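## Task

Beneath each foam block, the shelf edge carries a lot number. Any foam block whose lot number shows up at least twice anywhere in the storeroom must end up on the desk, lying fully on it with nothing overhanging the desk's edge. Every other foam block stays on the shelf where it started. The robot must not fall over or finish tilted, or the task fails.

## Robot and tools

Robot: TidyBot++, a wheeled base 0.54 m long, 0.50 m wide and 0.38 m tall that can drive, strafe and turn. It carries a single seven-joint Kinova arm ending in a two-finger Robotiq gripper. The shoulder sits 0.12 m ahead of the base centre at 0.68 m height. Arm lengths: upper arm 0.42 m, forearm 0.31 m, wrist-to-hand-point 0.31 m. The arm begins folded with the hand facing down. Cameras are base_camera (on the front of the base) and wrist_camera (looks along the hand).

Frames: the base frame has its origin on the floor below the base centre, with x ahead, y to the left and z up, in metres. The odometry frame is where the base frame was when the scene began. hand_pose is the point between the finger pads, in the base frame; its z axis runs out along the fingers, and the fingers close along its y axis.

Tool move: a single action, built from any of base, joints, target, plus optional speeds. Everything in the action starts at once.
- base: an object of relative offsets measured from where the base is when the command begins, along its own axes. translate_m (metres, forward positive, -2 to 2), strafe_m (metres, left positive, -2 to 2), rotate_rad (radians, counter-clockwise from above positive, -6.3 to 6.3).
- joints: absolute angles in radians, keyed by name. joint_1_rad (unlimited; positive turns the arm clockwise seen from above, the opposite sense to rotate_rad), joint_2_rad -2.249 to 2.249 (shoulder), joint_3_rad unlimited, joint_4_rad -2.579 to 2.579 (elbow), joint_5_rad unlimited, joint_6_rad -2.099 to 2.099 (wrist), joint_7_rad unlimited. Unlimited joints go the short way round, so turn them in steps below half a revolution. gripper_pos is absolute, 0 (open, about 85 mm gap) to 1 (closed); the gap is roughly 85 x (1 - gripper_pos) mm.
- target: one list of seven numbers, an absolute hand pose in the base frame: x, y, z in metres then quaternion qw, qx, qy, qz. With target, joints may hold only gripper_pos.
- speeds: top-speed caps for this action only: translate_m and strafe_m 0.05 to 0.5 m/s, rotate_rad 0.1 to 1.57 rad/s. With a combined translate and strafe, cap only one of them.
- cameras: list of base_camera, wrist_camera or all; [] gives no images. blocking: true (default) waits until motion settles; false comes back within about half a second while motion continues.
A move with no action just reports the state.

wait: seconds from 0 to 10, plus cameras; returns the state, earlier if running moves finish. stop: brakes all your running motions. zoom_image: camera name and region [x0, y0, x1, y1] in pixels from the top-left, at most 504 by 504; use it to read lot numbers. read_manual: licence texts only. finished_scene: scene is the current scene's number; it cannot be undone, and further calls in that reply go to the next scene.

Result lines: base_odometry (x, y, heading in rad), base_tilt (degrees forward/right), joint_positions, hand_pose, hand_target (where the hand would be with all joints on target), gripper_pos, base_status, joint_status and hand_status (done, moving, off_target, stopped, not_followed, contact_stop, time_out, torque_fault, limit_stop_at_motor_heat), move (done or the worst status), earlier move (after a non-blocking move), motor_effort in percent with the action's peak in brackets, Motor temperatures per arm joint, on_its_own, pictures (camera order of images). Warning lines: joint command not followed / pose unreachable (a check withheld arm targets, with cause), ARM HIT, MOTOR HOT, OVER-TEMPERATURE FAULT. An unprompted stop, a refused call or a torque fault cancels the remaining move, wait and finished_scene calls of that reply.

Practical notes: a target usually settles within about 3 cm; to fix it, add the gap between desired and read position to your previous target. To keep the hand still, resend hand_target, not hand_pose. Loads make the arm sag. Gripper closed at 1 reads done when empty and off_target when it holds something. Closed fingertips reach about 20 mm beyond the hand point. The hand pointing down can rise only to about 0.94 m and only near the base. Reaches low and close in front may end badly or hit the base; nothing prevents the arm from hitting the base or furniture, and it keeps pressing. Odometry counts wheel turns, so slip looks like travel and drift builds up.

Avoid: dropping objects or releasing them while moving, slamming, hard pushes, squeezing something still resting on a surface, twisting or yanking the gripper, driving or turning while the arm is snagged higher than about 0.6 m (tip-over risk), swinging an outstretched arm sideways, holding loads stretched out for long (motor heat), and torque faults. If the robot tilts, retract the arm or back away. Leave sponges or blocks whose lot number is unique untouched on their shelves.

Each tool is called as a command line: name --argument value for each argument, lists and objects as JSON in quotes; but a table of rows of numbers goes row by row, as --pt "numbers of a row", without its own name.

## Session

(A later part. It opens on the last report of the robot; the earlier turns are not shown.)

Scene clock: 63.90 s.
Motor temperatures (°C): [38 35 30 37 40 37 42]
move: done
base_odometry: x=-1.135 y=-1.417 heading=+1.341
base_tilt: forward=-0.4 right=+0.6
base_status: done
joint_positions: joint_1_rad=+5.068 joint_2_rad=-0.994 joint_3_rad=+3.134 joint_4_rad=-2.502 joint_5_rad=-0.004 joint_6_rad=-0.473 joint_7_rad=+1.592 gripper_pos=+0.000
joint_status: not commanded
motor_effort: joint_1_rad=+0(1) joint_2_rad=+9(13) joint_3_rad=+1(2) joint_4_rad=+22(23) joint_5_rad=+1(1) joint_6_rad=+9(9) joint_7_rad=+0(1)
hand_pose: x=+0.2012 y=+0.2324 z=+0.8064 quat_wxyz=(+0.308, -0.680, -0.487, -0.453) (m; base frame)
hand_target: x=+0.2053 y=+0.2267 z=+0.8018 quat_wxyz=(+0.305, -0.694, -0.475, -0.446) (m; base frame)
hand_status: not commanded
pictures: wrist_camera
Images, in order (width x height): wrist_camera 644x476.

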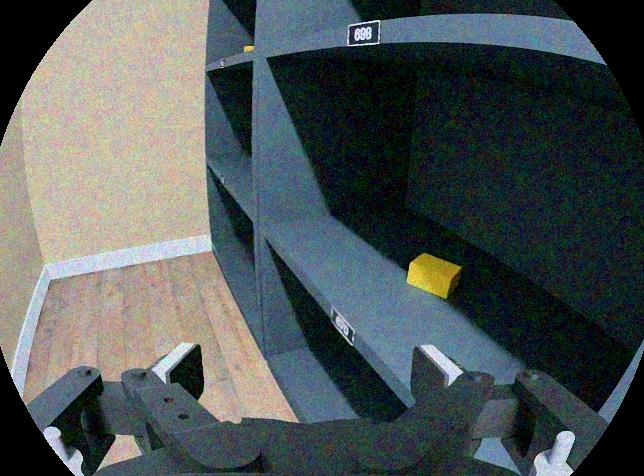

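move --base '{"strafe_m":0.93}' --cameras '["wrist_camera"]'

zoom_image --camera "wrist_camera" --region '[260, 0, 420, 160]'

zoom_image --camera "wrist_camera" --region '[260, 200, 420, 360]'

Scene clock: 67.53 s.
Motor temperatures (°C): [38 35 30 37 40 37 42]
move: done
base_odometry: x=-2.041 y=-1.206 heading=+1.342
base_tilt: forward=-0.4 right=+0.6
base_status: done
joint_positions: joint_1_rad=+5.069 joint_2_rad=-0.995 joint_3_rad=+3.134 joint_4_rad=-2.502 joint_5_rad=-0.004 joint_6_rad=-0.473 joint_7_rad=+1.592 gripper_pos=+0.000
joint_status: not commanded
motor_effort: joint_1_rad=+0(2) joint_2_rad=+10(11) joint_3_rad=+1(2) joint_4_rad=+22(23) joint_5_rad=+1(1) joint_6_rad=+8(9) joint_7_rad=+0(1)
hand_pose: x=+0.2014 y=+0.2322 z=+0.8067 quat_wxyz=(+0.308, -0.680, -0.486, -0.454) (m; base frame)
hand_target: x=+0.2053 y=+0.2267 z=+0.8018 quat_wxyz=(+0.305, -0.694, -0.475, -0.446) (m; base frame)
hand_status: not commanded
pictures: wrist_camera
Images, in order (width x height): wrist_camera 644x476.

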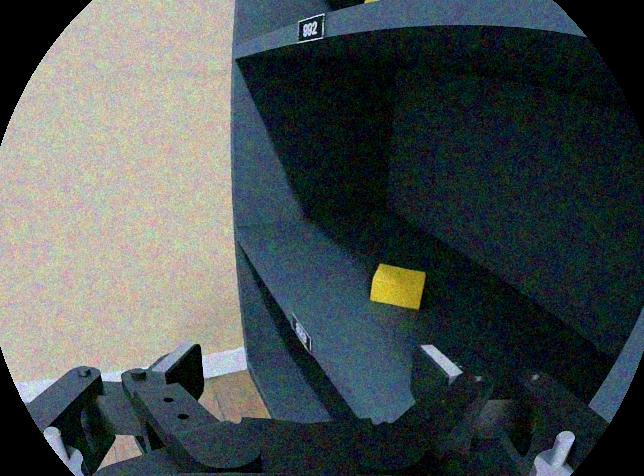

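Scaled by 3.150.

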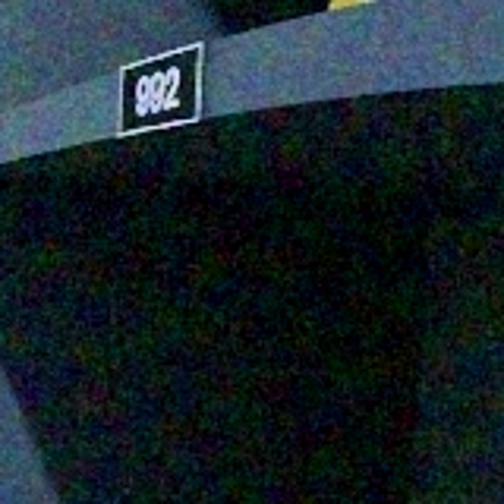

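Scaled by 3.150.

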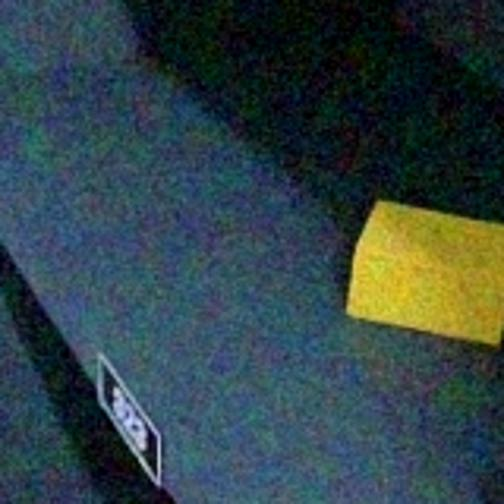

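zoom_image --camera "wrist_camera" --region '[285, 310, 320, 355]'

move --base '{"strafe_m":-0.88}' --joints '{"joint_1_rad":0,"joint_2_rad":-0.925,"joint_4_rad":-2.17,"joint_6_rad":-0.25}'

Scaled by 11.200.

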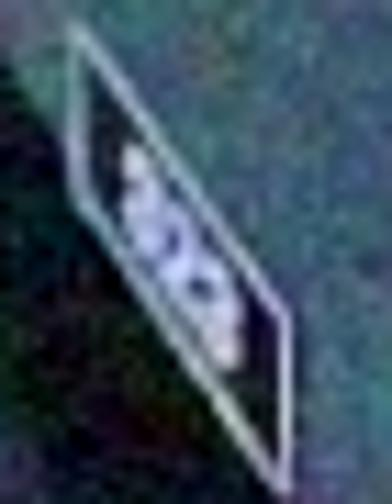

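Scene clock: 71.10 s.
Motor temperatures (°C): [38 35 30 37 40 37 42]
move: done
base_odometry: x=-1.183 y=-1.406 heading=+1.341
base_tilt: forward=-0.3 right=+0.6
base_status: done
joint_positions: joint_1_rad=+6.264 joint_2_rad=-0.940 joint_3_rad=+3.139 joint_4_rad=-2.185 joint_5_rad=-0.008 joint_6_rad=-0.306 joint_7_rad=+1.591 gripper_pos=+0.000
joint_status: all done
motor_effort: joint_1_rad=-1(10) joint_2_rad=+8(13) joint_3_rad=+1(16) joint_4_rad=+22(31) joint_5_rad=+1(8) joint_6_rad=+8(19) joint_7_rad=+0(1)
hand_pose: x=+0.3882 y=+0.0084 z=+1.0367 quat_wxyz=(+0.003, -0.700, -0.013, -0.714) (m; base frame)
hand_target: x=+0.3912 y=+0.0021 z=+1.0592 quat_wxyz=(+0.000, -0.680, -0.001, -0.733) (m; base frame)
hand_status: not commanded
pictures: base_camera, wrist_camera
Images, in order (width x height): base_camera 644x364, wrist_camera 644x476.

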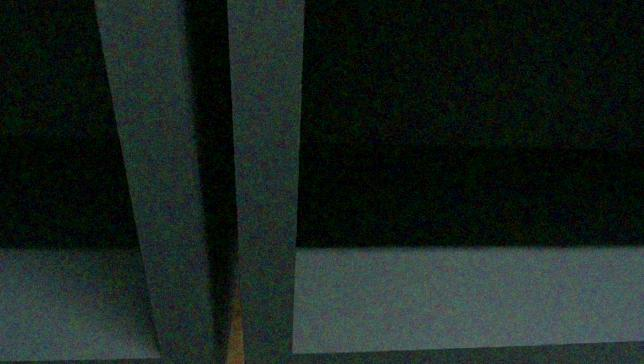

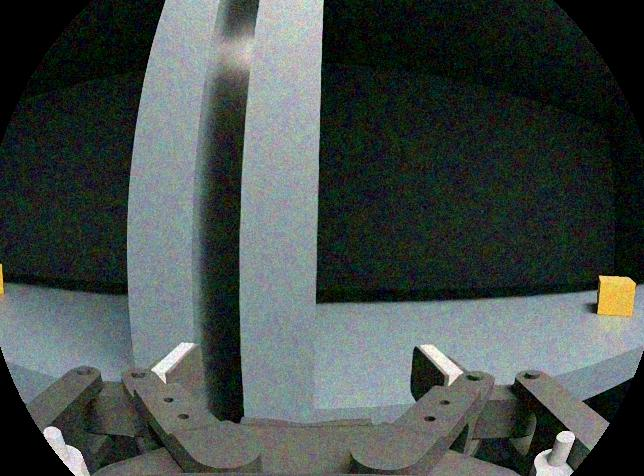

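move --base '{"strafe_m":-0.43,"translate_m":-0.1}' --cameras '["wrist_camera","base_camera"]'

Scene clock: 73.47 s.
Motor temperatures (°C): [38 35 30 37 40 37 42]
move: done
base_odometry: x=-0.787 y=-1.601 heading=+1.342
base_tilt: forward=-0.4 right=+0.6
base_status: done
joint_positions: joint_1_rad=+6.267 joint_2_rad=-0.937 joint_3_rad=+3.141 joint_4_rad=-2.184 joint_5_rad=-0.008 joint_6_rad=-0.305 joint_7_rad=+1.591 gripper_pos=+0.000
joint_status: not commanded
motor_effort: joint_1_rad=+0(1) joint_2_rad=+8(9) joint_3_rad=+1(3) joint_4_rad=+22(23) joint_5_rad=+1(1) joint_6_rad=+8(9) joint_7_rad=+0(1)
hand_pose: x=+0.3891 y=+0.0069 z=+1.0365 quat_wxyz=(+0.002, -0.701, -0.012, -0.713) (m; base frame)
hand_target: x=+0.3912 y=+0.0021 z=+1.0592 quat_wxyz=(+0.000, -0.680, -0.001, -0.733) (m; base frame)
hand_status: not commanded
pictures: base_camera, wrist_camera
Images, in order (width x height): base_camera 644x364, wrist_camera 644x476.

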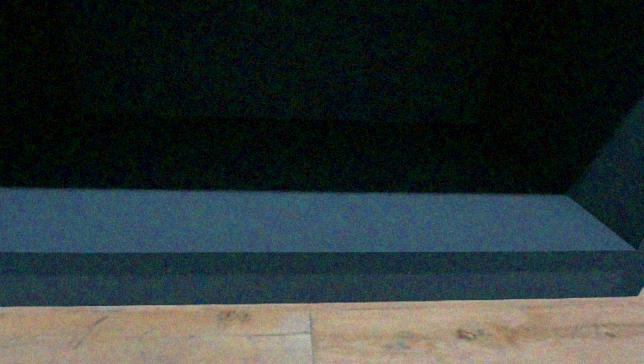

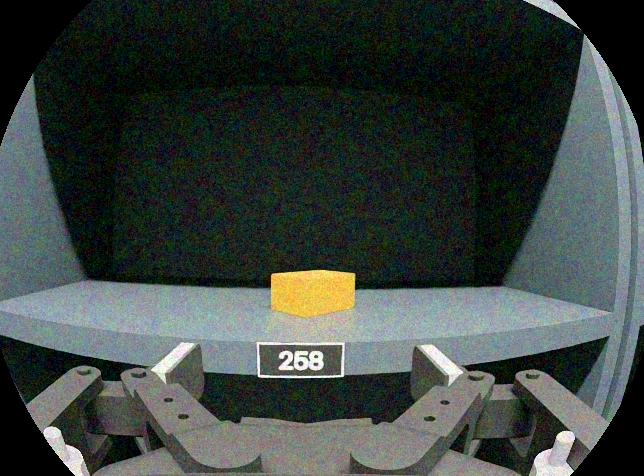

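move --base '{"strafe_m":0.76}' --cameras '["wrist_camera","base_camera"]'

Scene clock: 76.50 s.
Motor temperatures (°C): [38 35 30 37 40 37 42]
move: done
base_odometry: x=-1.528 y=-1.429 heading=+1.342
base_tilt: forward=-0.4 right=+0.6
base_status: done
joint_positions: joint_1_rad=+6.268 joint_2_rad=-0.933 joint_3_rad=+3.140 joint_4_rad=-2.183 joint_5_rad=-0.008 joint_6_rad=-0.304 joint_7_rad=+1.591 gripper_pos=+0.000
joint_status: not commanded
motor_effort: joint_1_rad=-1(1) joint_2_rad=+8(10) joint_3_rad=+1(3) joint_4_rad=+21(23) joint_5_rad=+1(1) joint_6_rad=+9(9) joint_7_rad=+0(1)
hand_pose: x=+0.3903 y=+0.0067 z=+1.0368 quat_wxyz=(+0.001, -0.701, -0.011, -0.713) (m; base frame)
hand_target: x=+0.3912 y=+0.0021 z=+1.0592 quat_wxyz=(+0.000, -0.680, -0.001, -0.733) (m; base frame)
hand_status: not commanded
pictures: base_camera, wrist_camera
Images, in order (width x height): base_camera 644x364, wrist_camera 644x476.

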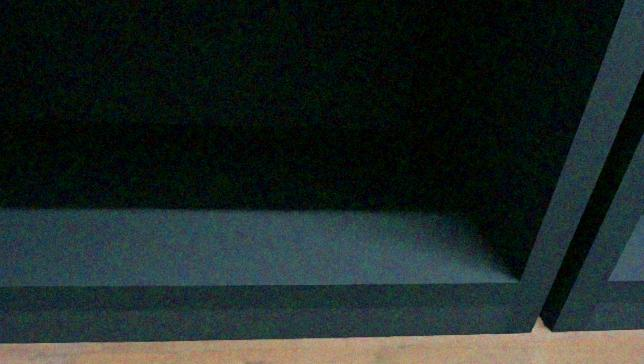

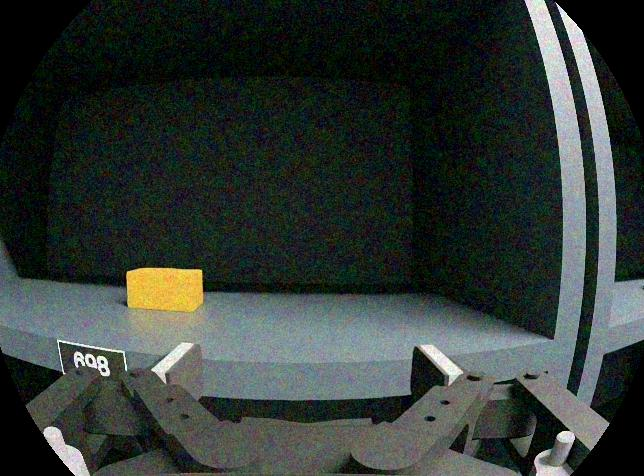

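move --base '{"strafe_m":0.23}' --cameras '["wrist_camera"]'

Scene clock: 78.40 s.
Motor temperatures (°C): [38 35 30 37 40 37 42]
move: done
base_odometry: x=-1.752 y=-1.377 heading=+1.343
base_tilt: forward=-0.4 right=+0.6
base_status: done
joint_positions: joint_1_rad=+6.270 joint_2_rad=-0.933 joint_3_rad=+3.140 joint_4_rad=-2.183 joint_5_rad=-0.008 joint_6_rad=-0.304 joint_7_rad=+1.591 gripper_pos=+0.000
joint_status: not commanded
motor_effort: joint_1_rad=-1(1) joint_2_rad=+8(10) joint_3_rad=+1(3) joint_4_rad=+22(23) joint_5_rad=+1(1) joint_6_rad=+9(9) joint_7_rad=+0(1)
hand_pose: x=+0.3903 y=+0.0065 z=+1.0368 quat_wxyz=(+0.001, -0.701, -0.011, -0.713) (m; base frame)
hand_target: x=+0.3912 y=+0.0021 z=+1.0592 quat_wxyz=(+0.000, -0.680, -0.001, -0.733) (m; base frame)
hand_status: not commanded
pictures: wrist_camera
Images, in order (width x height): wrist_camera 644x476.

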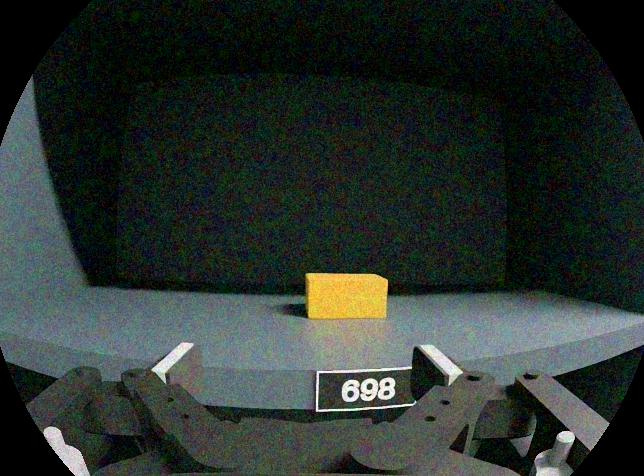

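move --base '{"translate_m":-0.12}' --cameras '[]'

move --target '[0.46,0.06,1.09,0.304,0.687,-0.527,0.397]'

Scene clock: 80.80 s.
Motor temperatures (°C): [38 35 30 37 40 37 42]
move: done
base_odometry: x=-1.779 y=-1.494 heading=+1.343
base_tilt: forward=-0.4 right=+0.6
base_status: done
joint_positions: joint_1_rad=+6.270 joint_2_rad=-0.930 joint_3_rad=+3.140 joint_4_rad=-2.182 joint_5_rad=-0.008 joint_6_rad=-0.303 joint_7_rad=+1.591 gripper_pos=+0.000
joint_status: not commanded
motor_effort: joint_1_rad=+0(1) joint_2_rad=+7(10) joint_3_rad=+1(1) joint_4_rad=+22(23) joint_5_rad=+1(1) joint_6_rad=+9(9) joint_7_rad=+0(1)
hand_pose: x=+0.3915 y=+0.0066 z=+1.0368 quat_wxyz=(+0.001, -0.701, -0.011, -0.713) (m; base frame)
hand_target: x=+0.3912 y=+0.0021 z=+1.0592 quat_wxyz=(+0.000, -0.680, -0.001, -0.733) (m; base frame)
hand_status: not commanded
pictures: none
No camera images: "cameras" was empty.

Scene clock: 84.23 s.
Motor temperatures (°C): [38 35 30 37 40 37 42]
move: done
base_odometry: x=-1.779 y=-1.494 heading=+1.343
base_tilt: forward=-0.3 right=+0.6
base_status: not commanded
joint_positions: joint_1_rad=+8.245 joint_2_rad=-0.787 joint_3_rad=+2.361 joint_4_rad=-0.606 joint_5_rad=-0.244 joint_6_rad=-1.966 joint_7_rad=+1.019 gripper_pos=+0.000
joint_status: not commanded
motor_effort: joint_1_rad=-1(1) joint_2_rad=+26(27) joint_3_rad=+7(9) joint_4_rad=+4(23) joint_5_rad=+5(5) joint_6_rad=+7(9) joint_7_rad=+0(1)
hand_pose: x=+0.4482 y=+0.0479 z=+1.1094 quat_wxyz=(-0.335, -0.668, +0.520, -0.413) (m; base frame)
hand_target: x=+0.4600 y=+0.0600 z=+1.0900 quat_wxyz=(-0.304, -0.687, +0.527, -0.397) (m; base frame)
hand_status: done (0.026 m and 4.6 deg from the pose sent, 0.102 m and 81.3 deg at the start)
pictures: base_camera, wrist_camera
Images, in order (width x height): base_camera 644x364, wrist_camera 644x476.

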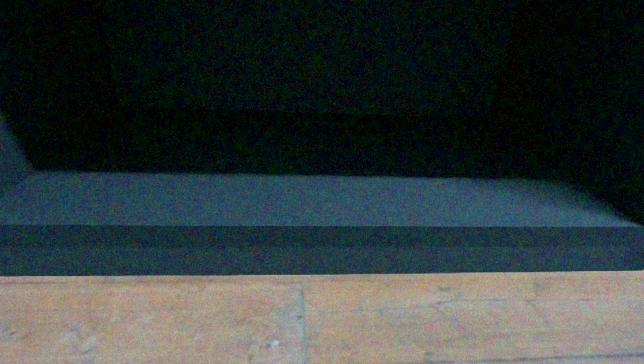

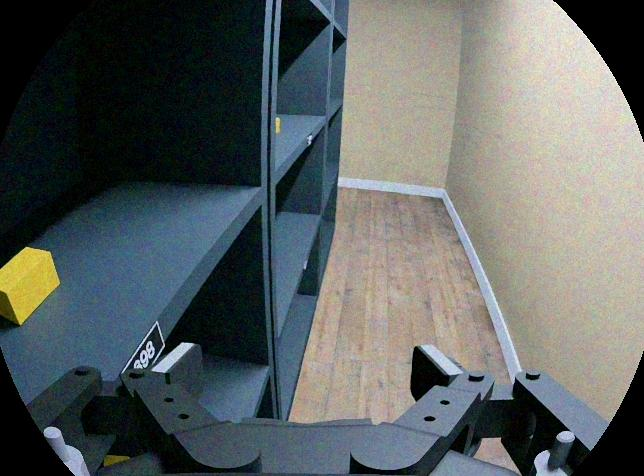

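move --base '{"translate_m":0.16}' --target '[0.47,0.02,1.07,0.297,0.709,-0.497,0.41]'

Scene clock: 86.17 s.
Motor temperatures (°C): [38 35 30 37 40 37 42]
move: done
base_odometry: x=-1.743 y=-1.338 heading=+1.343
base_tilt: forward=-0.3 right=+0.6
base_status: done
joint_positions: joint_1_rad=+8.126 joint_2_rad=-0.783 joint_3_rad=+2.282 joint_4_rad=-0.867 joint_5_rad=-0.243 joint_6_rad=-1.796 joint_7_rad=+1.019 gripper_pos=+0.000
joint_status: not commanded
motor_effort: joint_1_rad=+0(3) joint_2_rad=+23(27) joint_3_rad=+9(10) joint_4_rad=+8(9) joint_5_rad=+5(5) joint_6_rad=+6(7) joint_7_rad=+0(1)
hand_pose: x=+0.4699 y=+0.0285 z=+1.0612 quat_wxyz=(-0.282, -0.723, +0.496, -0.391) (m; base frame)
hand_target: x=+0.4700 y=+0.0200 z=+1.0700 quat_wxyz=(-0.296, -0.707, +0.496, -0.409) (m; base frame)
hand_status: done (0.012 m and 3.2 deg from the pose sent, 0.053 m and 6.9 deg at the start)
pictures: base_camera, wrist_camera
Images, in order (width x height): base_camera 644x364, wrist_camera 644x476.

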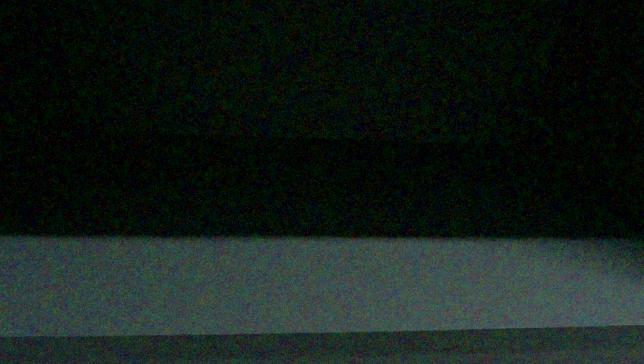

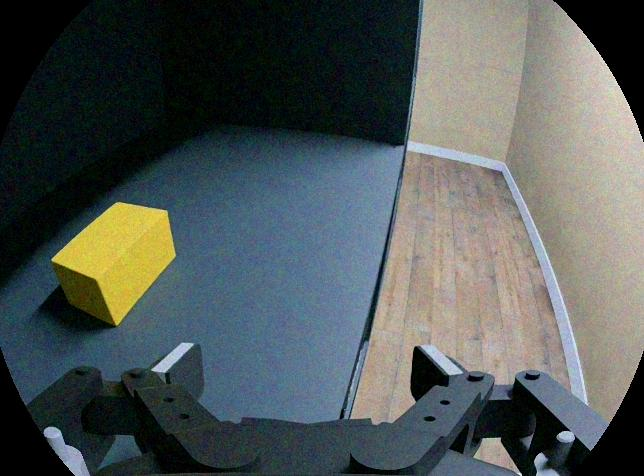

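move --base '{"translate_m":0.12}' --cameras '[]'

move --target '[0.56,0.012,1.095,0.304,0.687,-0.527,0.397]'

Scene clock: 89.13 s.
Motor temperatures (°C): [38 35 30 37 40 37 42]
move: done
base_odometry: x=-1.716 y=-1.221 heading=+1.344
base_tilt: forward=-0.3 right=+0.6
base_status: done
joint_positions: joint_1_rad=+8.119 joint_2_rad=-0.782 joint_3_rad=+2.279 joint_4_rad=-0.867 joint_5_rad=-0.243 joint_6_rad=-1.791 joint_7_rad=+1.019 gripper_pos=+0.000
joint_status: not commanded
motor_effort: joint_1_rad=-1(3) joint_2_rad=+24(25) joint_3_rad=+9(10) joint_4_rad=+8(9) joint_5_rad=+5(5) joint_6_rad=+6(7) joint_7_rad=+0(1)
hand_pose: x=+0.4714 y=+0.0312 z=+1.0613 quat_wxyz=(-0.281, -0.725, +0.491, -0.393) (m; base frame)
hand_target: x=+0.4700 y=+0.0200 z=+1.0700 quat_wxyz=(-0.296, -0.707, +0.496, -0.409) (m; base frame)
hand_status: not commanded
pictures: none
No camera images: "cameras" was empty.

Scene clock: 91.43 s.
Motor temperatures (°C): [38 35 30 37 40 37 42]
move: off_target
base_odometry: x=-1.717 y=-1.222 heading=+1.344
base_tilt: forward=-0.4 right=+0.6
base_status: not commanded
joint_positions: joint_1_rad=+8.584 joint_2_rad=-0.625 joint_3_rad=+2.278 joint_4_rad=-0.203 joint_5_rad=-0.619 joint_6_rad=-2.043 joint_7_rad=+0.902 gripper_pos=+0.000
joint_status: not commanded
motor_effort: joint_1_rad=+19(21) joint_2_rad=+9(26) joint_3_rad=+7(12) joint_4_rad=+1(9) joint_5_rad=+5(7) joint_6_rad=+6(8) joint_7_rad=+0(1)
hand_pose: x=+0.5334 y=+0.0196 z=+1.1434 quat_wxyz=(-0.258, -0.701, +0.496, -0.443) (m; base frame)
hand_target: x=+0.5648 y=+0.0108 z=+1.0994 quat_wxyz=(-0.303, -0.686, +0.522, -0.406) (m; base frame)
hand_status: off_target (0.056 m and 8.4 deg from the pose sent, 0.097 m and 6.6 deg at the start; a joint's target at an end of its range on 51 of 51 steps)
pictures: base_camera, wrist_camera
Images, in order (width x height): base_camera 644x364, wrist_camera 644x476.

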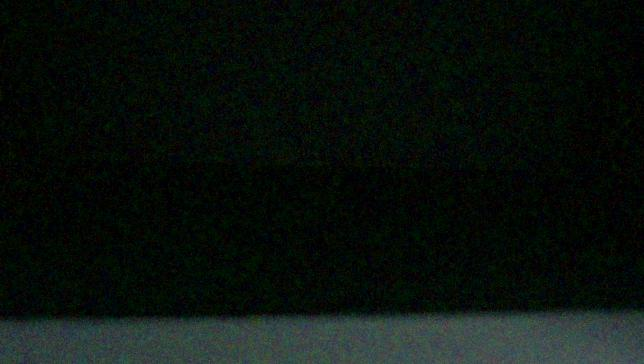

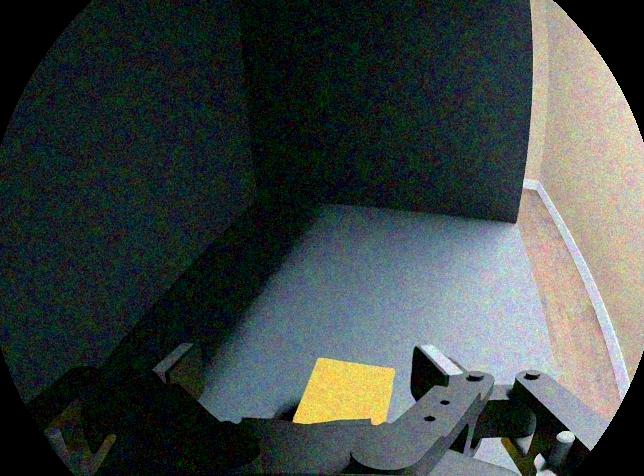

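move --target '[0.525,-0.01,1.09,0.289,0.709,-0.497,0.41]' --cameras '["wrist_camera"]'

Scene clock: 93.73 s.
Motor temperatures (°C): [38 35 30 37 40 37 42]
move: done
base_odometry: x=-1.716 y=-1.221 heading=+1.344
base_tilt: forward=-0.3 right=+0.6
base_status: not commanded
joint_positions: joint_1_rad=+8.374 joint_2_rad=-0.726 joint_3_rad=+2.221 joint_4_rad=-0.667 joint_5_rad=-0.394 joint_6_rad=-1.839 joint_7_rad=+0.970 gripper_pos=+0.000
joint_status: not commanded
motor_effort: joint_1_rad=+0(19) joint_2_rad=+26(28) joint_3_rad=+8(9) joint_4_rad=+7(7) joint_5_rad=+5(5) joint_6_rad=+7(8) joint_7_rad=+0(1)
hand_pose: x=+0.5246 y=-0.0026 z=+1.0818 quat_wxyz=(-0.256, -0.711, +0.518, -0.400) (m; base frame)
hand_target: x=+0.5250 y=-0.0100 z=+1.0900 quat_wxyz=(-0.289, -0.709, +0.497, -0.410) (m; base frame)
hand_status: done (0.011 m and 4.6 deg from the pose sent, 0.062 m and 5.2 deg at the start)
pictures: wrist_camera
Images, in order (width x height): wrist_camera 644x476.

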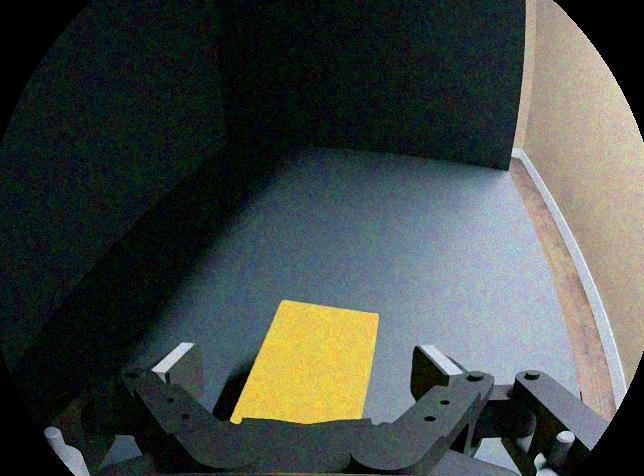

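move --target '[0.523,-0.006,1.06,0.308,0.682,-0.533,0.394]' --cameras '["wrist_camera"]'

move --target '[0.523,-0.006,1.035,0.308,0.682,-0.533,0.394]' --cameras '["wrist_camera"]'

Scene clock: 94.77 s.
Motor temperatures (°C): [38 35 30 37 40 37 42]
move: off_target
base_odometry: x=-1.716 y=-1.221 heading=+1.344
base_tilt: forward=-0.3 right=+0.6
base_status: not commanded
joint_positions: joint_1_rad=+8.368 joint_2_rad=-0.741 joint_3_rad=+2.221 joint_4_rad=-0.728 joint_5_rad=-0.386 joint_6_rad=-1.838 joint_7_rad=+0.967 gripper_pos=+0.000
joint_status: not commanded
motor_effort: joint_1_rad=+2(5) joint_2_rad=+15(25) joint_3_rad=+7(10) joint_4_rad=+7(8) joint_5_rad=+4(6) joint_6_rad=+6(7) joint_7_rad=+0(1)
hand_pose: x=+0.5187 y=-0.0096 z=+1.0639 quat_wxyz=(-0.257, -0.710, +0.534, -0.380) (m; base frame)
hand_target: x=+0.5230 y=-0.0060 z=+1.0600 quat_wxyz=(-0.308, -0.682, +0.533, -0.394) (m; base frame)
hand_status: off_target (0.007 m and 6.9 deg from the pose sent, 0.022 m and 7.1 deg at the start)
pictures: wrist_camera
Images, in order (width x height): wrist_camera 644x476.

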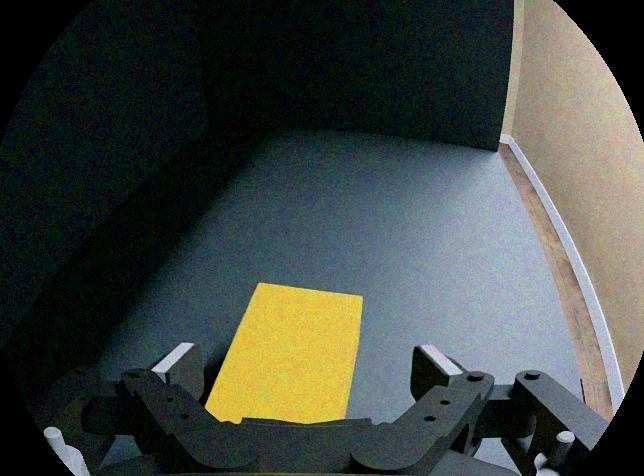

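Scene clock: 96.00 s.
Motor temperatures (°C): [38 35 30 37 40 37 42]
move: off_target
base_odometry: x=-1.716 y=-1.221 heading=+1.344
base_tilt: forward=-0.3 right=+0.6
base_status: not commanded
joint_positions: joint_1_rad=+8.311 joint_2_rad=-0.779 joint_3_rad=+2.221 joint_4_rad=-0.848 joint_5_rad=-0.336 joint_6_rad=-1.750 joint_7_rad=+0.963 gripper_pos=+0.000
joint_status: not commanded
motor_effort: joint_1_rad=+2(3) joint_2_rad=+16(17) joint_3_rad=+6(8) joint_4_rad=+5(8) joint_5_rad=+3(5) joint_6_rad=+4(7) joint_7_rad=+0(0)
hand_pose: x=+0.5173 y=-0.0150 z=+1.0489 quat_wxyz=(-0.268, -0.703, +0.534, -0.387) (m; base frame)
hand_target: x=+0.5230 y=-0.0060 z=+1.0350 quat_wxyz=(-0.308, -0.682, +0.533, -0.394) (m; base frame)
hand_status: off_target (0.018 m and 5.2 deg from the pose sent, 0.029 m and 6.9 deg at the start)
pictures: wrist_camera
Images, in order (width x height): wrist_camera 644x476.

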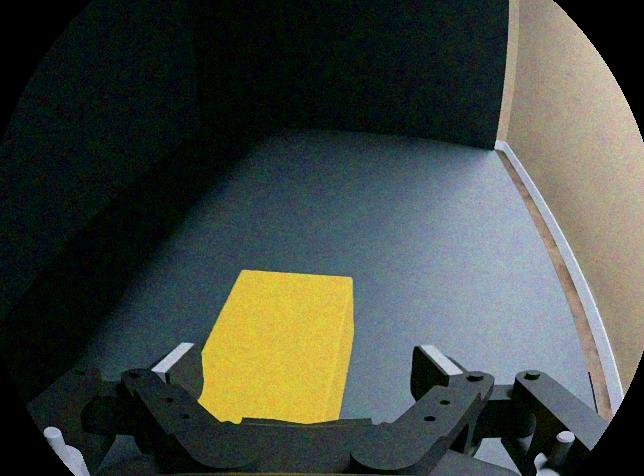

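move --target '[0.548,-0.005,1.07,0.308,0.682,-0.533,0.394]' --cameras '["wrist_camera"]'

move --target '[0.546,-0.004,1.03,0.308,0.682,-0.533,0.394]' --cameras '["wrist_camera"]'

Scene clock: 97.57 s.
Motor temperatures (°C): [38 35 30 37 40 37 42]
move: off_target
base_odometry: x=-1.717 y=-1.222 heading=+1.344
base_tilt: forward=-0.4 right=+0.6
base_status: not commanded
joint_positions: joint_1_rad=+8.372 joint_2_rad=-0.745 joint_3_rad=+2.221 joint_4_rad=-0.598 joint_5_rad=-0.354 joint_6_rad=-1.839 joint_7_rad=+0.963 gripper_pos=+0.000
joint_status: not commanded
motor_effort: joint_1_rad=+21(21) joint_2_rad=+16(18) joint_3_rad=+8(9) joint_4_rad=+5(9) joint_5_rad=+5(5) joint_6_rad=+7(7) joint_7_rad=+0(1)
hand_pose: x=+0.5281 y=+0.0145 z=+1.1012 quat_wxyz=(-0.286, -0.697, +0.499, -0.428) (m; base frame)
hand_target: x=+0.5480 y=-0.0050 z=+1.0700 quat_wxyz=(-0.308, -0.682, +0.533, -0.394) (m; base frame)
hand_status: off_target (0.042 m and 6.3 deg from the pose sent, 0.039 m and 5.2 deg at the start)
pictures: wrist_camera
Images, in order (width x height): wrist_camera 644x476.

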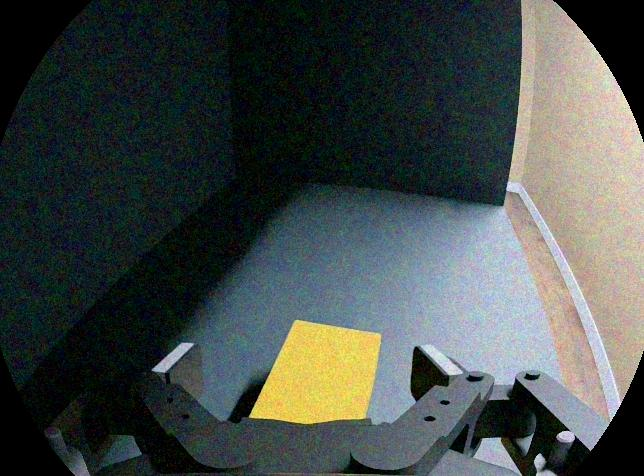

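Scene clock: 98.83 s.
Motor temperatures (°C): [38 35 30 37 40 37 42]
move: off_target
base_odometry: x=-1.716 y=-1.221 heading=+1.344
base_tilt: forward=-0.3 right=+0.6
base_status: not commanded
joint_positions: joint_1_rad=+8.358 joint_2_rad=-0.748 joint_3_rad=+2.214 joint_4_rad=-0.794 joint_5_rad=-0.354 joint_6_rad=-1.794 joint_7_rad=+0.956 gripper_pos=+0.000
joint_status: not commanded
motor_effort: joint_1_rad=+7(21) joint_2_rad=+5(17) joint_3_rad=+7(9) joint_4_rad=+6(7) joint_5_rad=+4(5) joint_6_rad=+6(7) joint_7_rad=+0(1)
hand_pose: x=+0.5154 y=-0.0248 z=+1.0560 quat_wxyz=(-0.260, -0.700, +0.548, -0.378) (m; base frame)
hand_target: x=+0.5460 y=-0.0040 z=+1.0300 quat_wxyz=(-0.308, -0.682, +0.533, -0.394) (m; base frame)
hand_status: off_target (0.045 m and 6.4 deg from the pose sent, 0.076 m and 6.3 deg at the start)
pictures: wrist_camera
Images, in order (width x height): wrist_camera 644x476.

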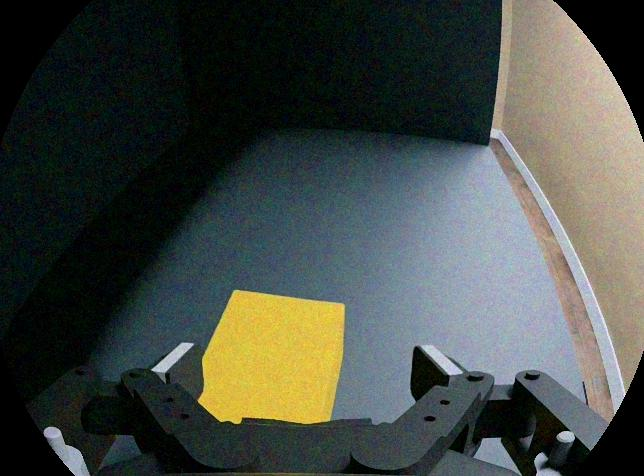

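move --target '[0.525,-0.01,1.09,0.298,0.696,-0.512,0.405]' --cameras '[]'

move --base '{"translate_m":0.03}' --cameras '["wrist_camera"]'

move --target '[0.523,-0.006,1.05,0.298,0.696,-0.512,0.405]' --cameras '["wrist_camera"]'

Scene clock: 102.07 s.
Motor temperatures (°C): [38 35 30 37 40 37 42]
move: done
base_odometry: x=-1.716 y=-1.221 heading=+1.344
base_tilt: forward=-0.3 right=+0.6
base_status: not commanded
joint_positions: joint_1_rad=+8.366 joint_2_rad=-0.742 joint_3_rad=+2.214 joint_4_rad=-0.666 joint_5_rad=-0.354 joint_6_rad=-1.794 joint_7_rad=+0.962 gripper_pos=+0.000
joint_status: not commanded
motor_effort: joint_1_rad=+3(7) joint_2_rad=+23(23) joint_3_rad=+9(9) joint_4_rad=+7(9) joint_5_rad=+5(5) joint_6_rad=+6(7) joint_7_rad=+0(1)
hand_pose: x=+0.5305 y=-0.0021 z=+1.0927 quat_wxyz=(-0.275, -0.698, +0.509, -0.422) (m; base frame)
hand_target: x=+0.5250 y=-0.0100 z=+1.0900 quat_wxyz=(-0.298, -0.696, +0.512, -0.405) (m; base frame)
hand_status: done (0.010 m and 3.3 deg from the pose sent, 0.038 m and 6.7 deg at the start)
pictures: none
No camera images: "cameras" was empty.

Scene clock: 102.83 s.
Motor temperatures (°C): [38 35 30 37 40 37 42]
move: done
base_odometry: x=-1.710 y=-1.193 heading=+1.344
base_tilt: forward=-0.4 right=+0.6
base_status: done
joint_positions: joint_1_rad=+8.313 joint_2_rad=-0.692 joint_3_rad=+2.214 joint_4_rad=-0.666 joint_5_rad=-0.354 joint_6_rad=-1.794 joint_7_rad=+0.962 gripper_pos=+0.000
joint_status: not commanded
motor_effort: joint_1_rad=+17(19) joint_2_rad=+14(23) joint_3_rad=+8(9) joint_4_rad=+8(8) joint_5_rad=+4(5) joint_6_rad=+7(8) joint_7_rad=+0(1)
hand_pose: x=+0.5209 y=+0.0012 z=+1.1022 quat_wxyz=(-0.243, -0.712, +0.502, -0.426) (m; base frame)
hand_target: x=+0.5250 y=-0.0100 z=+1.0900 quat_wxyz=(-0.298, -0.696, +0.512, -0.405) (m; base frame)
hand_status: not commanded
pictures: wrist_camera
Images, in order (width x height): wrist_camera 644x476.

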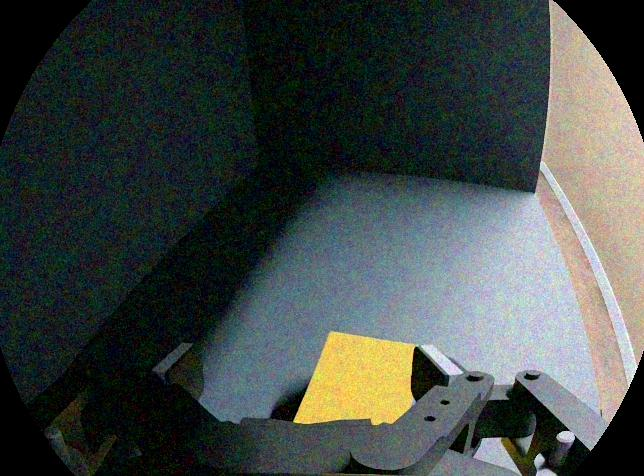

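Scene clock: 104.17 s.
Motor temperatures (°C): [38 35 30 37 40 37 42]
move: off_target
base_odometry: x=-1.710 y=-1.193 heading=+1.344
base_tilt: forward=-0.3 right=+0.6
base_status: not commanded
joint_positions: joint_1_rad=+8.277 joint_2_rad=-0.715 joint_3_rad=+2.214 joint_4_rad=-0.851 joint_5_rad=-0.342 joint_6_rad=-1.748 joint_7_rad=+0.962 gripper_pos=+0.000
joint_status: not commanded
motor_effort: joint_1_rad=+4(17) joint_2_rad=+8(13) joint_3_rad=+7(8) joint_4_rad=+9(10) joint_5_rad=+4(5) joint_6_rad=+7(7) joint_7_rad=+0(0)
hand_pose: x=+0.5108 y=-0.0219 z=+1.0556 quat_wxyz=(-0.231, -0.717, +0.534, -0.384) (m; base frame)
hand_target: x=+0.5230 y=-0.0060 z=+1.0500 quat_wxyz=(-0.298, -0.696, +0.512, -0.405) (m; base frame)
hand_status: off_target (0.021 m and 8.8 deg from the pose sent, 0.053 m and 7.2 deg at the start)
pictures: wrist_camera
Images, in order (width x height): wrist_camera 644x476.

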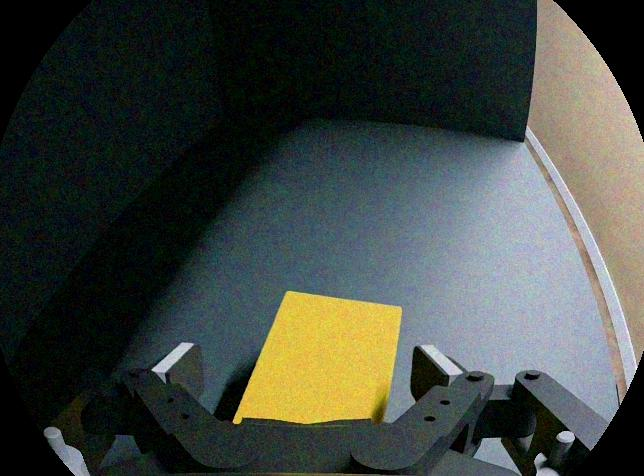

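move --target '[0.523,-0.006,1.02,0.298,0.696,-0.512,0.405]' --cameras '["wrist_camera"]'

Scene clock: 105.37 s.
Motor temperatures (°C): [38 35 30 37 40 37 42]
move: off_target
base_odometry: x=-1.710 y=-1.192 heading=+1.344
base_tilt: forward=-0.4 right=+0.6
base_status: not commanded
joint_positions: joint_1_rad=+8.210 joint_2_rad=-0.760 joint_3_rad=+2.214 joint_4_rad=-0.987 joint_5_rad=-0.318 joint_6_rad=-1.664 joint_7_rad=+0.962 gripper_pos=+0.000
joint_status: not commanded
motor_effort: joint_1_rad=+4(4) joint_2_rad=+7(9) joint_3_rad=+8(8) joint_4_rad=+9(10) joint_5_rad=+4(4) joint_6_rad=+6(7) joint_7_rad=+0(1)
hand_pose: x=+0.5116 y=-0.0193 z=+1.0275 quat_wxyz=(-0.236, -0.721, +0.528, -0.382) (m; base frame)
hand_target: x=+0.5230 y=-0.0060 z=+1.0200 quat_wxyz=(-0.298, -0.696, +0.512, -0.405) (m; base frame)
hand_status: off_target (0.019 m and 8.4 deg from the pose sent, 0.041 m and 8.8 deg at the start)
pictures: wrist_camera
Images, in order (width x height): wrist_camera 644x476.

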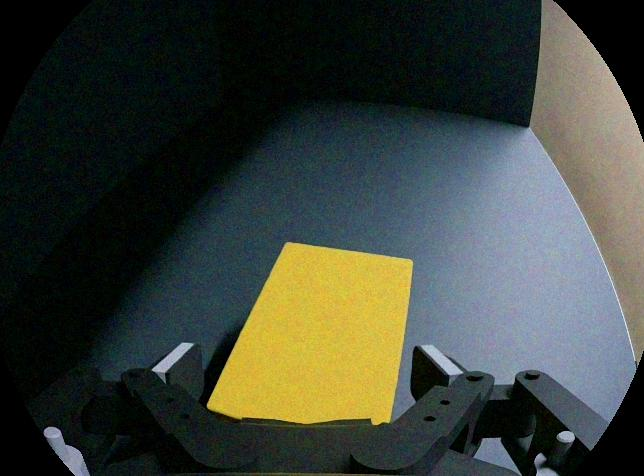

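Straddled. Grip.

move --joints '{"gripper_pos":0.35}' --cameras '["wrist_camera"]'

move --target '[0.523,-0.016,1.1,0.298,0.696,-0.512,0.405]' --cameras '["wrist_camera"]'

Scene clock: 106.23 s.
Motor temperatures (°C): [38 35 30 37 40 37 42]
move: done
base_odometry: x=-1.710 y=-1.192 heading=+1.344
base_tilt: forward=-0.4 right=+0.6
base_status: not commanded
joint_positions: joint_1_rad=+8.209 joint_2_rad=-0.761 joint_3_rad=+2.214 joint_4_rad=-0.987 joint_5_rad=-0.313 joint_6_rad=-1.657 joint_7_rad=+0.962 gripper_pos=+0.333
joint_status: all done
motor_effort: joint_1_rad=+4(5) joint_2_rad=+8(9) joint_3_rad=+7(8) joint_4_rad=+8(10) joint_5_rad=+4(4) joint_6_rad=+6(7) joint_7_rad=+0(1)
hand_pose: x=+0.5120 y=-0.0202 z=+1.0296 quat_wxyz=(-0.238, -0.720, +0.526, -0.385) (m; base frame)
hand_target: x=+0.5230 y=-0.0060 z=+1.0200 quat_wxyz=(-0.298, -0.696, +0.512, -0.405) (m; base frame)
hand_status: not commanded
pictures: wrist_camera
Images, in order (width x height): wrist_camera 644x476.

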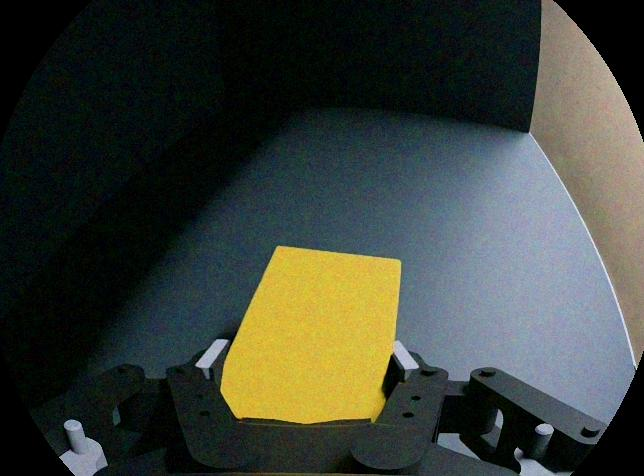

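Scene clock: 107.83 s.
Motor temperatures (°C): [38 35 30 37 40 37 42]
move: off_target
base_odometry: x=-1.710 y=-1.193 heading=+1.344
base_tilt: forward=-0.4 right=+0.6
base_status: not commanded
joint_positions: joint_1_rad=+8.311 joint_2_rad=-0.694 joint_3_rad=+2.215 joint_4_rad=-0.624 joint_5_rad=-0.313 joint_6_rad=-1.801 joint_7_rad=+0.970 gripper_pos=+0.333
joint_status: not commanded
motor_effort: joint_1_rad=+20(20) joint_2_rad=+17(18) joint_3_rad=+9(10) joint_4_rad=+7(12) joint_5_rad=+5(5) joint_6_rad=+7(8) joint_7_rad=+0(1)
hand_pose: x=+0.5149 y=+0.0053 z=+1.1177 quat_wxyz=(-0.265, -0.702, +0.494, -0.439) (m; base frame)
hand_target: x=+0.5230 y=-0.0160 z=+1.1000 quat_wxyz=(-0.298, -0.696, +0.512, -0.405) (m; base frame)
hand_status: off_target (0.029 m and 5.9 deg from the pose sent, 0.071 m and 7.9 deg at the start)
pictures: wrist_camera
Images, in order (width x height): wrist_camera 644x476.

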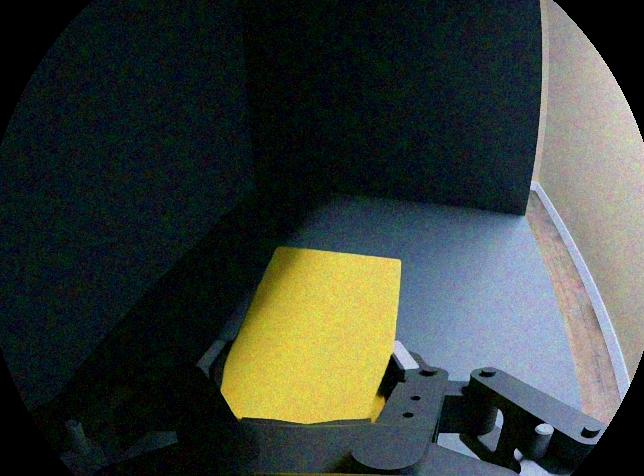

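move --joints '{"joint_1_rad":1.98}' --cameras '[]'

move --base '{"translate_m":-0.31}' --cameras '["wrist_camera"]'

move --target '[0.39,0.0,1.06,0,0.69,0,0.724]' --cameras '["wrist_camera"]'

Scene clock: 109.30 s.
Motor temperatures (°C): [38 35 30 37 40 37 42]
move: done
base_odometry: x=-1.710 y=-1.192 heading=+1.344
base_tilt: forward=-0.3 right=+0.6
base_status: not commanded
joint_positions: joint_1_rad=+8.283 joint_2_rad=-0.709 joint_3_rad=+2.219 joint_4_rad=-0.622 joint_5_rad=-0.313 joint_6_rad=-1.803 joint_7_rad=+0.970 gripper_pos=+0.333
joint_status: all done
motor_effort: joint_1_rad=-1(21) joint_2_rad=+25(26) joint_3_rad=+8(9) joint_4_rad=+7(8) joint_5_rad=+5(5) joint_6_rad=+7(8) joint_7_rad=+0(1)
hand_pose: x=+0.5159 y=+0.0219 z=+1.1162 quat_wxyz=(-0.265, -0.707, +0.482, -0.445) (m; base frame)
hand_target: x=+0.5198 y=+0.0533 z=+1.1000 quat_wxyz=(-0.262, -0.738, +0.451, -0.429) (m; base frame)
hand_status: not commanded
pictures: none
No camera images: "cameras" was empty.

Scene clock: 111.40 s.
Motor temperatures (°C): [38 35 30 37 40 37 42]
move: done
base_odometry: x=-1.779 y=-1.494 heading=+1.343
base_tilt: forward=-0.3 right=+0.6
base_status: done
joint_positions: joint_1_rad=+8.267 joint_2_rad=-0.715 joint_3_rad=+2.223 joint_4_rad=-0.621 joint_5_rad=-0.313 joint_6_rad=-1.809 joint_7_rad=+0.970 gripper_pos=+0.333
joint_status: not commanded
motor_effort: joint_1_rad=+0(3) joint_2_rad=+25(27) joint_3_rad=+8(9) joint_4_rad=+6(7) joint_5_rad=+5(5) joint_6_rad=+7(8) joint_7_rad=+0(1)
hand_pose: x=+0.5144 y=+0.0304 z=+1.1149 quat_wxyz=(-0.265, -0.710, +0.477, -0.446) (m; base frame)
hand_target: x=+0.5198 y=+0.0533 z=+1.1000 quat_wxyz=(-0.262, -0.738, +0.451, -0.429) (m; base frame)
hand_status: not commanded
pictures: wrist_camera
Images, in order (width x height): wrist_camera 644x476.

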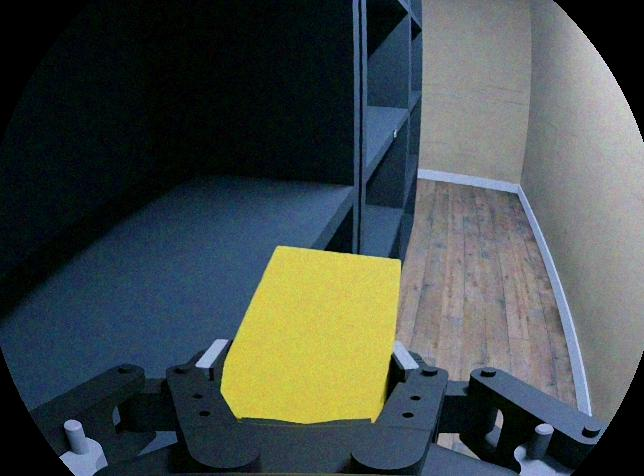

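Scene clock: 114.83 s.
Motor temperatures (°C): [38 35 30 37 40 37 42]
move: done
base_odometry: x=-1.779 y=-1.494 heading=+1.343
base_tilt: forward=-0.4 right=+0.6
base_status: not commanded
joint_positions: joint_1_rad=+6.299 joint_2_rad=-0.898 joint_3_rad=+3.131 joint_4_rad=-2.109 joint_5_rad=-0.069 joint_6_rad=-0.363 joint_7_rad=+1.529 gripper_pos=+0.333
joint_status: not commanded
motor_effort: joint_1_rad=-1(2) joint_2_rad=+7(26) joint_3_rad=+1(10) joint_4_rad=+22(23) joint_5_rad=+1(5) joint_6_rad=+9(10) joint_7_rad=+0(1)
hand_pose: x=+0.3953 y=+0.0098 z=+1.0535 quat_wxyz=(+0.040, -0.708, +0.029, -0.705) (m; base frame)
hand_target: x=+0.3900 y=+0.0000 z=+1.0600 quat_wxyz=(+0.000, -0.690, +0.000, -0.724) (m; base frame)
hand_status: done (0.013 m and 6.4 deg from the pose sent, 0.139 m and 71.3 deg at the start)
pictures: wrist_camera
Images, in order (width x height): wrist_camera 644x476.

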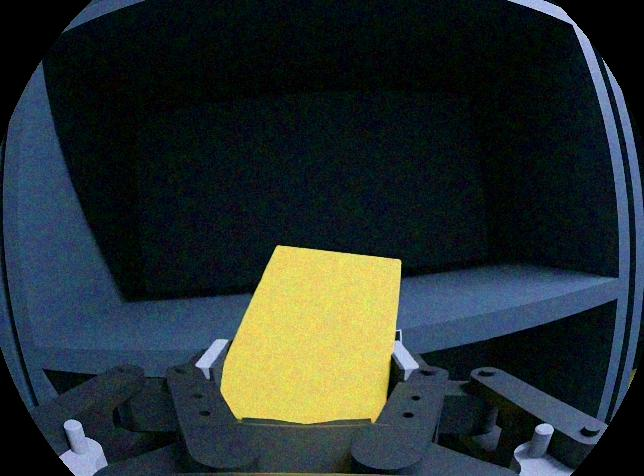

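move --base '{"strafe_m":-1.6,"translate_m":0.18}' --joints '{"joint_1_rad":-1.2,"joint_2_rad":-1.0,"joint_3_rad":3.14,"joint_4_rad":-2.45,"joint_5_rad":0,"joint_6_rad":-0.9,"joint_7_rad":1.57}' --cameras '["wrist_camera"]'

zoom_image --camera "wrist_camera" --region '[300, 100, 440, 260]'

move --base '{"strafe_m":-1.02}' --cameras '["wrist_camera"]'

zoom_image --camera "wrist_camera" --region '[300, 100, 440, 260]'

Scene clock: 119.87 s.
Motor temperatures (°C): [38 35 30 37 40 37 42]
move: done
base_odometry: x=-0.180 y=-1.680 heading=+1.343
base_tilt: forward=-0.3 right=+0.6
base_status: done
joint_positions: joint_1_rad=+5.101 joint_2_rad=-0.983 joint_3_rad=+3.131 joint_4_rad=-2.420 joint_5_rad=-0.067 joint_6_rad=-0.854 joint_7_rad=+1.530 gripper_pos=+0.333
joint_status: all done
motor_effort: joint_1_rad=+0(2) joint_2_rad=+10(11) joint_3_rad=+1(4) joint_4_rad=+22(23) joint_5_rad=+0(2) joint_6_rad=+7(10) joint_7_rad=+0(1)
hand_pose: x=+0.1754 y=+0.1878 z=+0.7522 quat_wxyz=(+0.261, -0.769, -0.488, -0.321) (m; base frame)
hand_target: x=+0.1826 y=+0.1679 z=+0.7283 quat_wxyz=(+0.217, -0.761, -0.521, -0.318) (m; base frame)
hand_status: not commanded
pictures: wrist_camera
Images, in order (width x height): wrist_camera 644x476.

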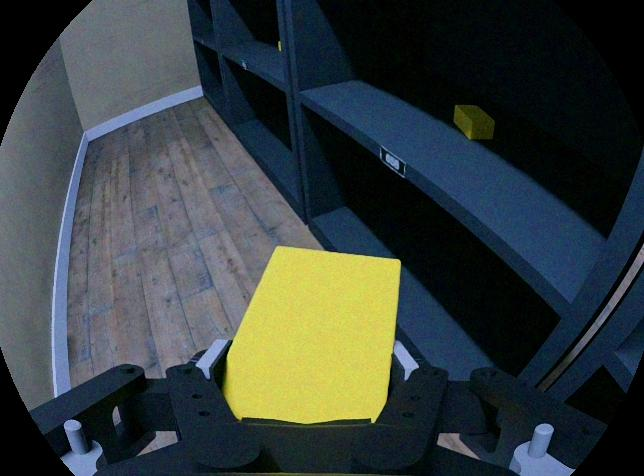

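Scaled by 3.150.

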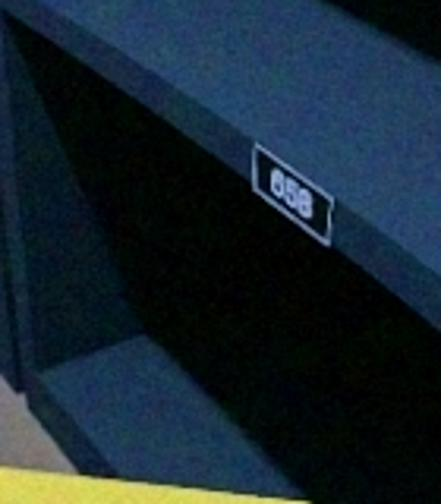

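Scene clock: 123.23 s.
Motor temperatures (°C): [38 35 30 37 40 37 42]
move: done
base_odometry: x=+0.814 y=-1.911 heading=+1.343
base_tilt: forward=-0.4 right=+0.6
base_status: done
joint_positions: joint_1_rad=+5.100 joint_2_rad=-0.986 joint_3_rad=+3.131 joint_4_rad=-2.420 joint_5_rad=-0.067 joint_6_rad=-0.855 joint_7_rad=+1.530 gripper_pos=+0.333
joint_status: not commanded
motor_effort: joint_1_rad=+0(1) joint_2_rad=+10(11) joint_3_rad=+1(2) joint_4_rad=+21(22) joint_5_rad=+0(1) joint_6_rad=+6(8) joint_7_rad=+0(1)
hand_pose: x=+0.1751 y=+0.1874 z=+0.7522 quat_wxyz=(+0.261, -0.769, -0.488, -0.321) (m; base frame)
hand_target: x=+0.1826 y=+0.1679 z=+0.7283 quat_wxyz=(+0.217, -0.761, -0.521, -0.318) (m; base frame)
hand_status: not commanded
pictures: wrist_camera
Images, in order (width x height): wrist_camera 644x476.

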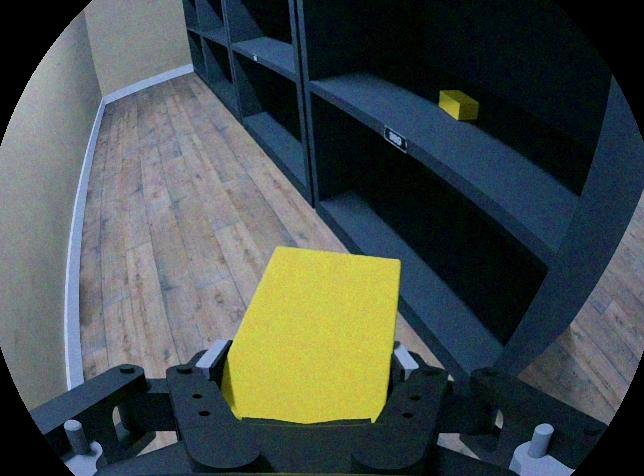

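Scaled by 3.150.

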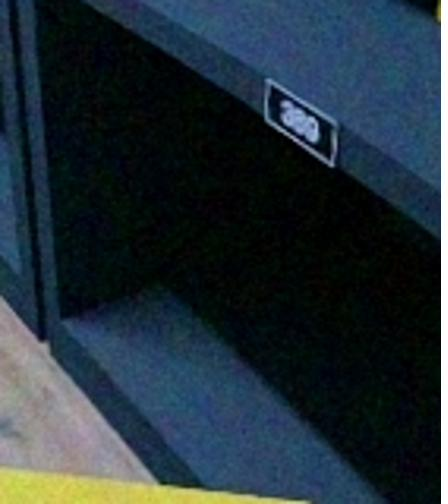

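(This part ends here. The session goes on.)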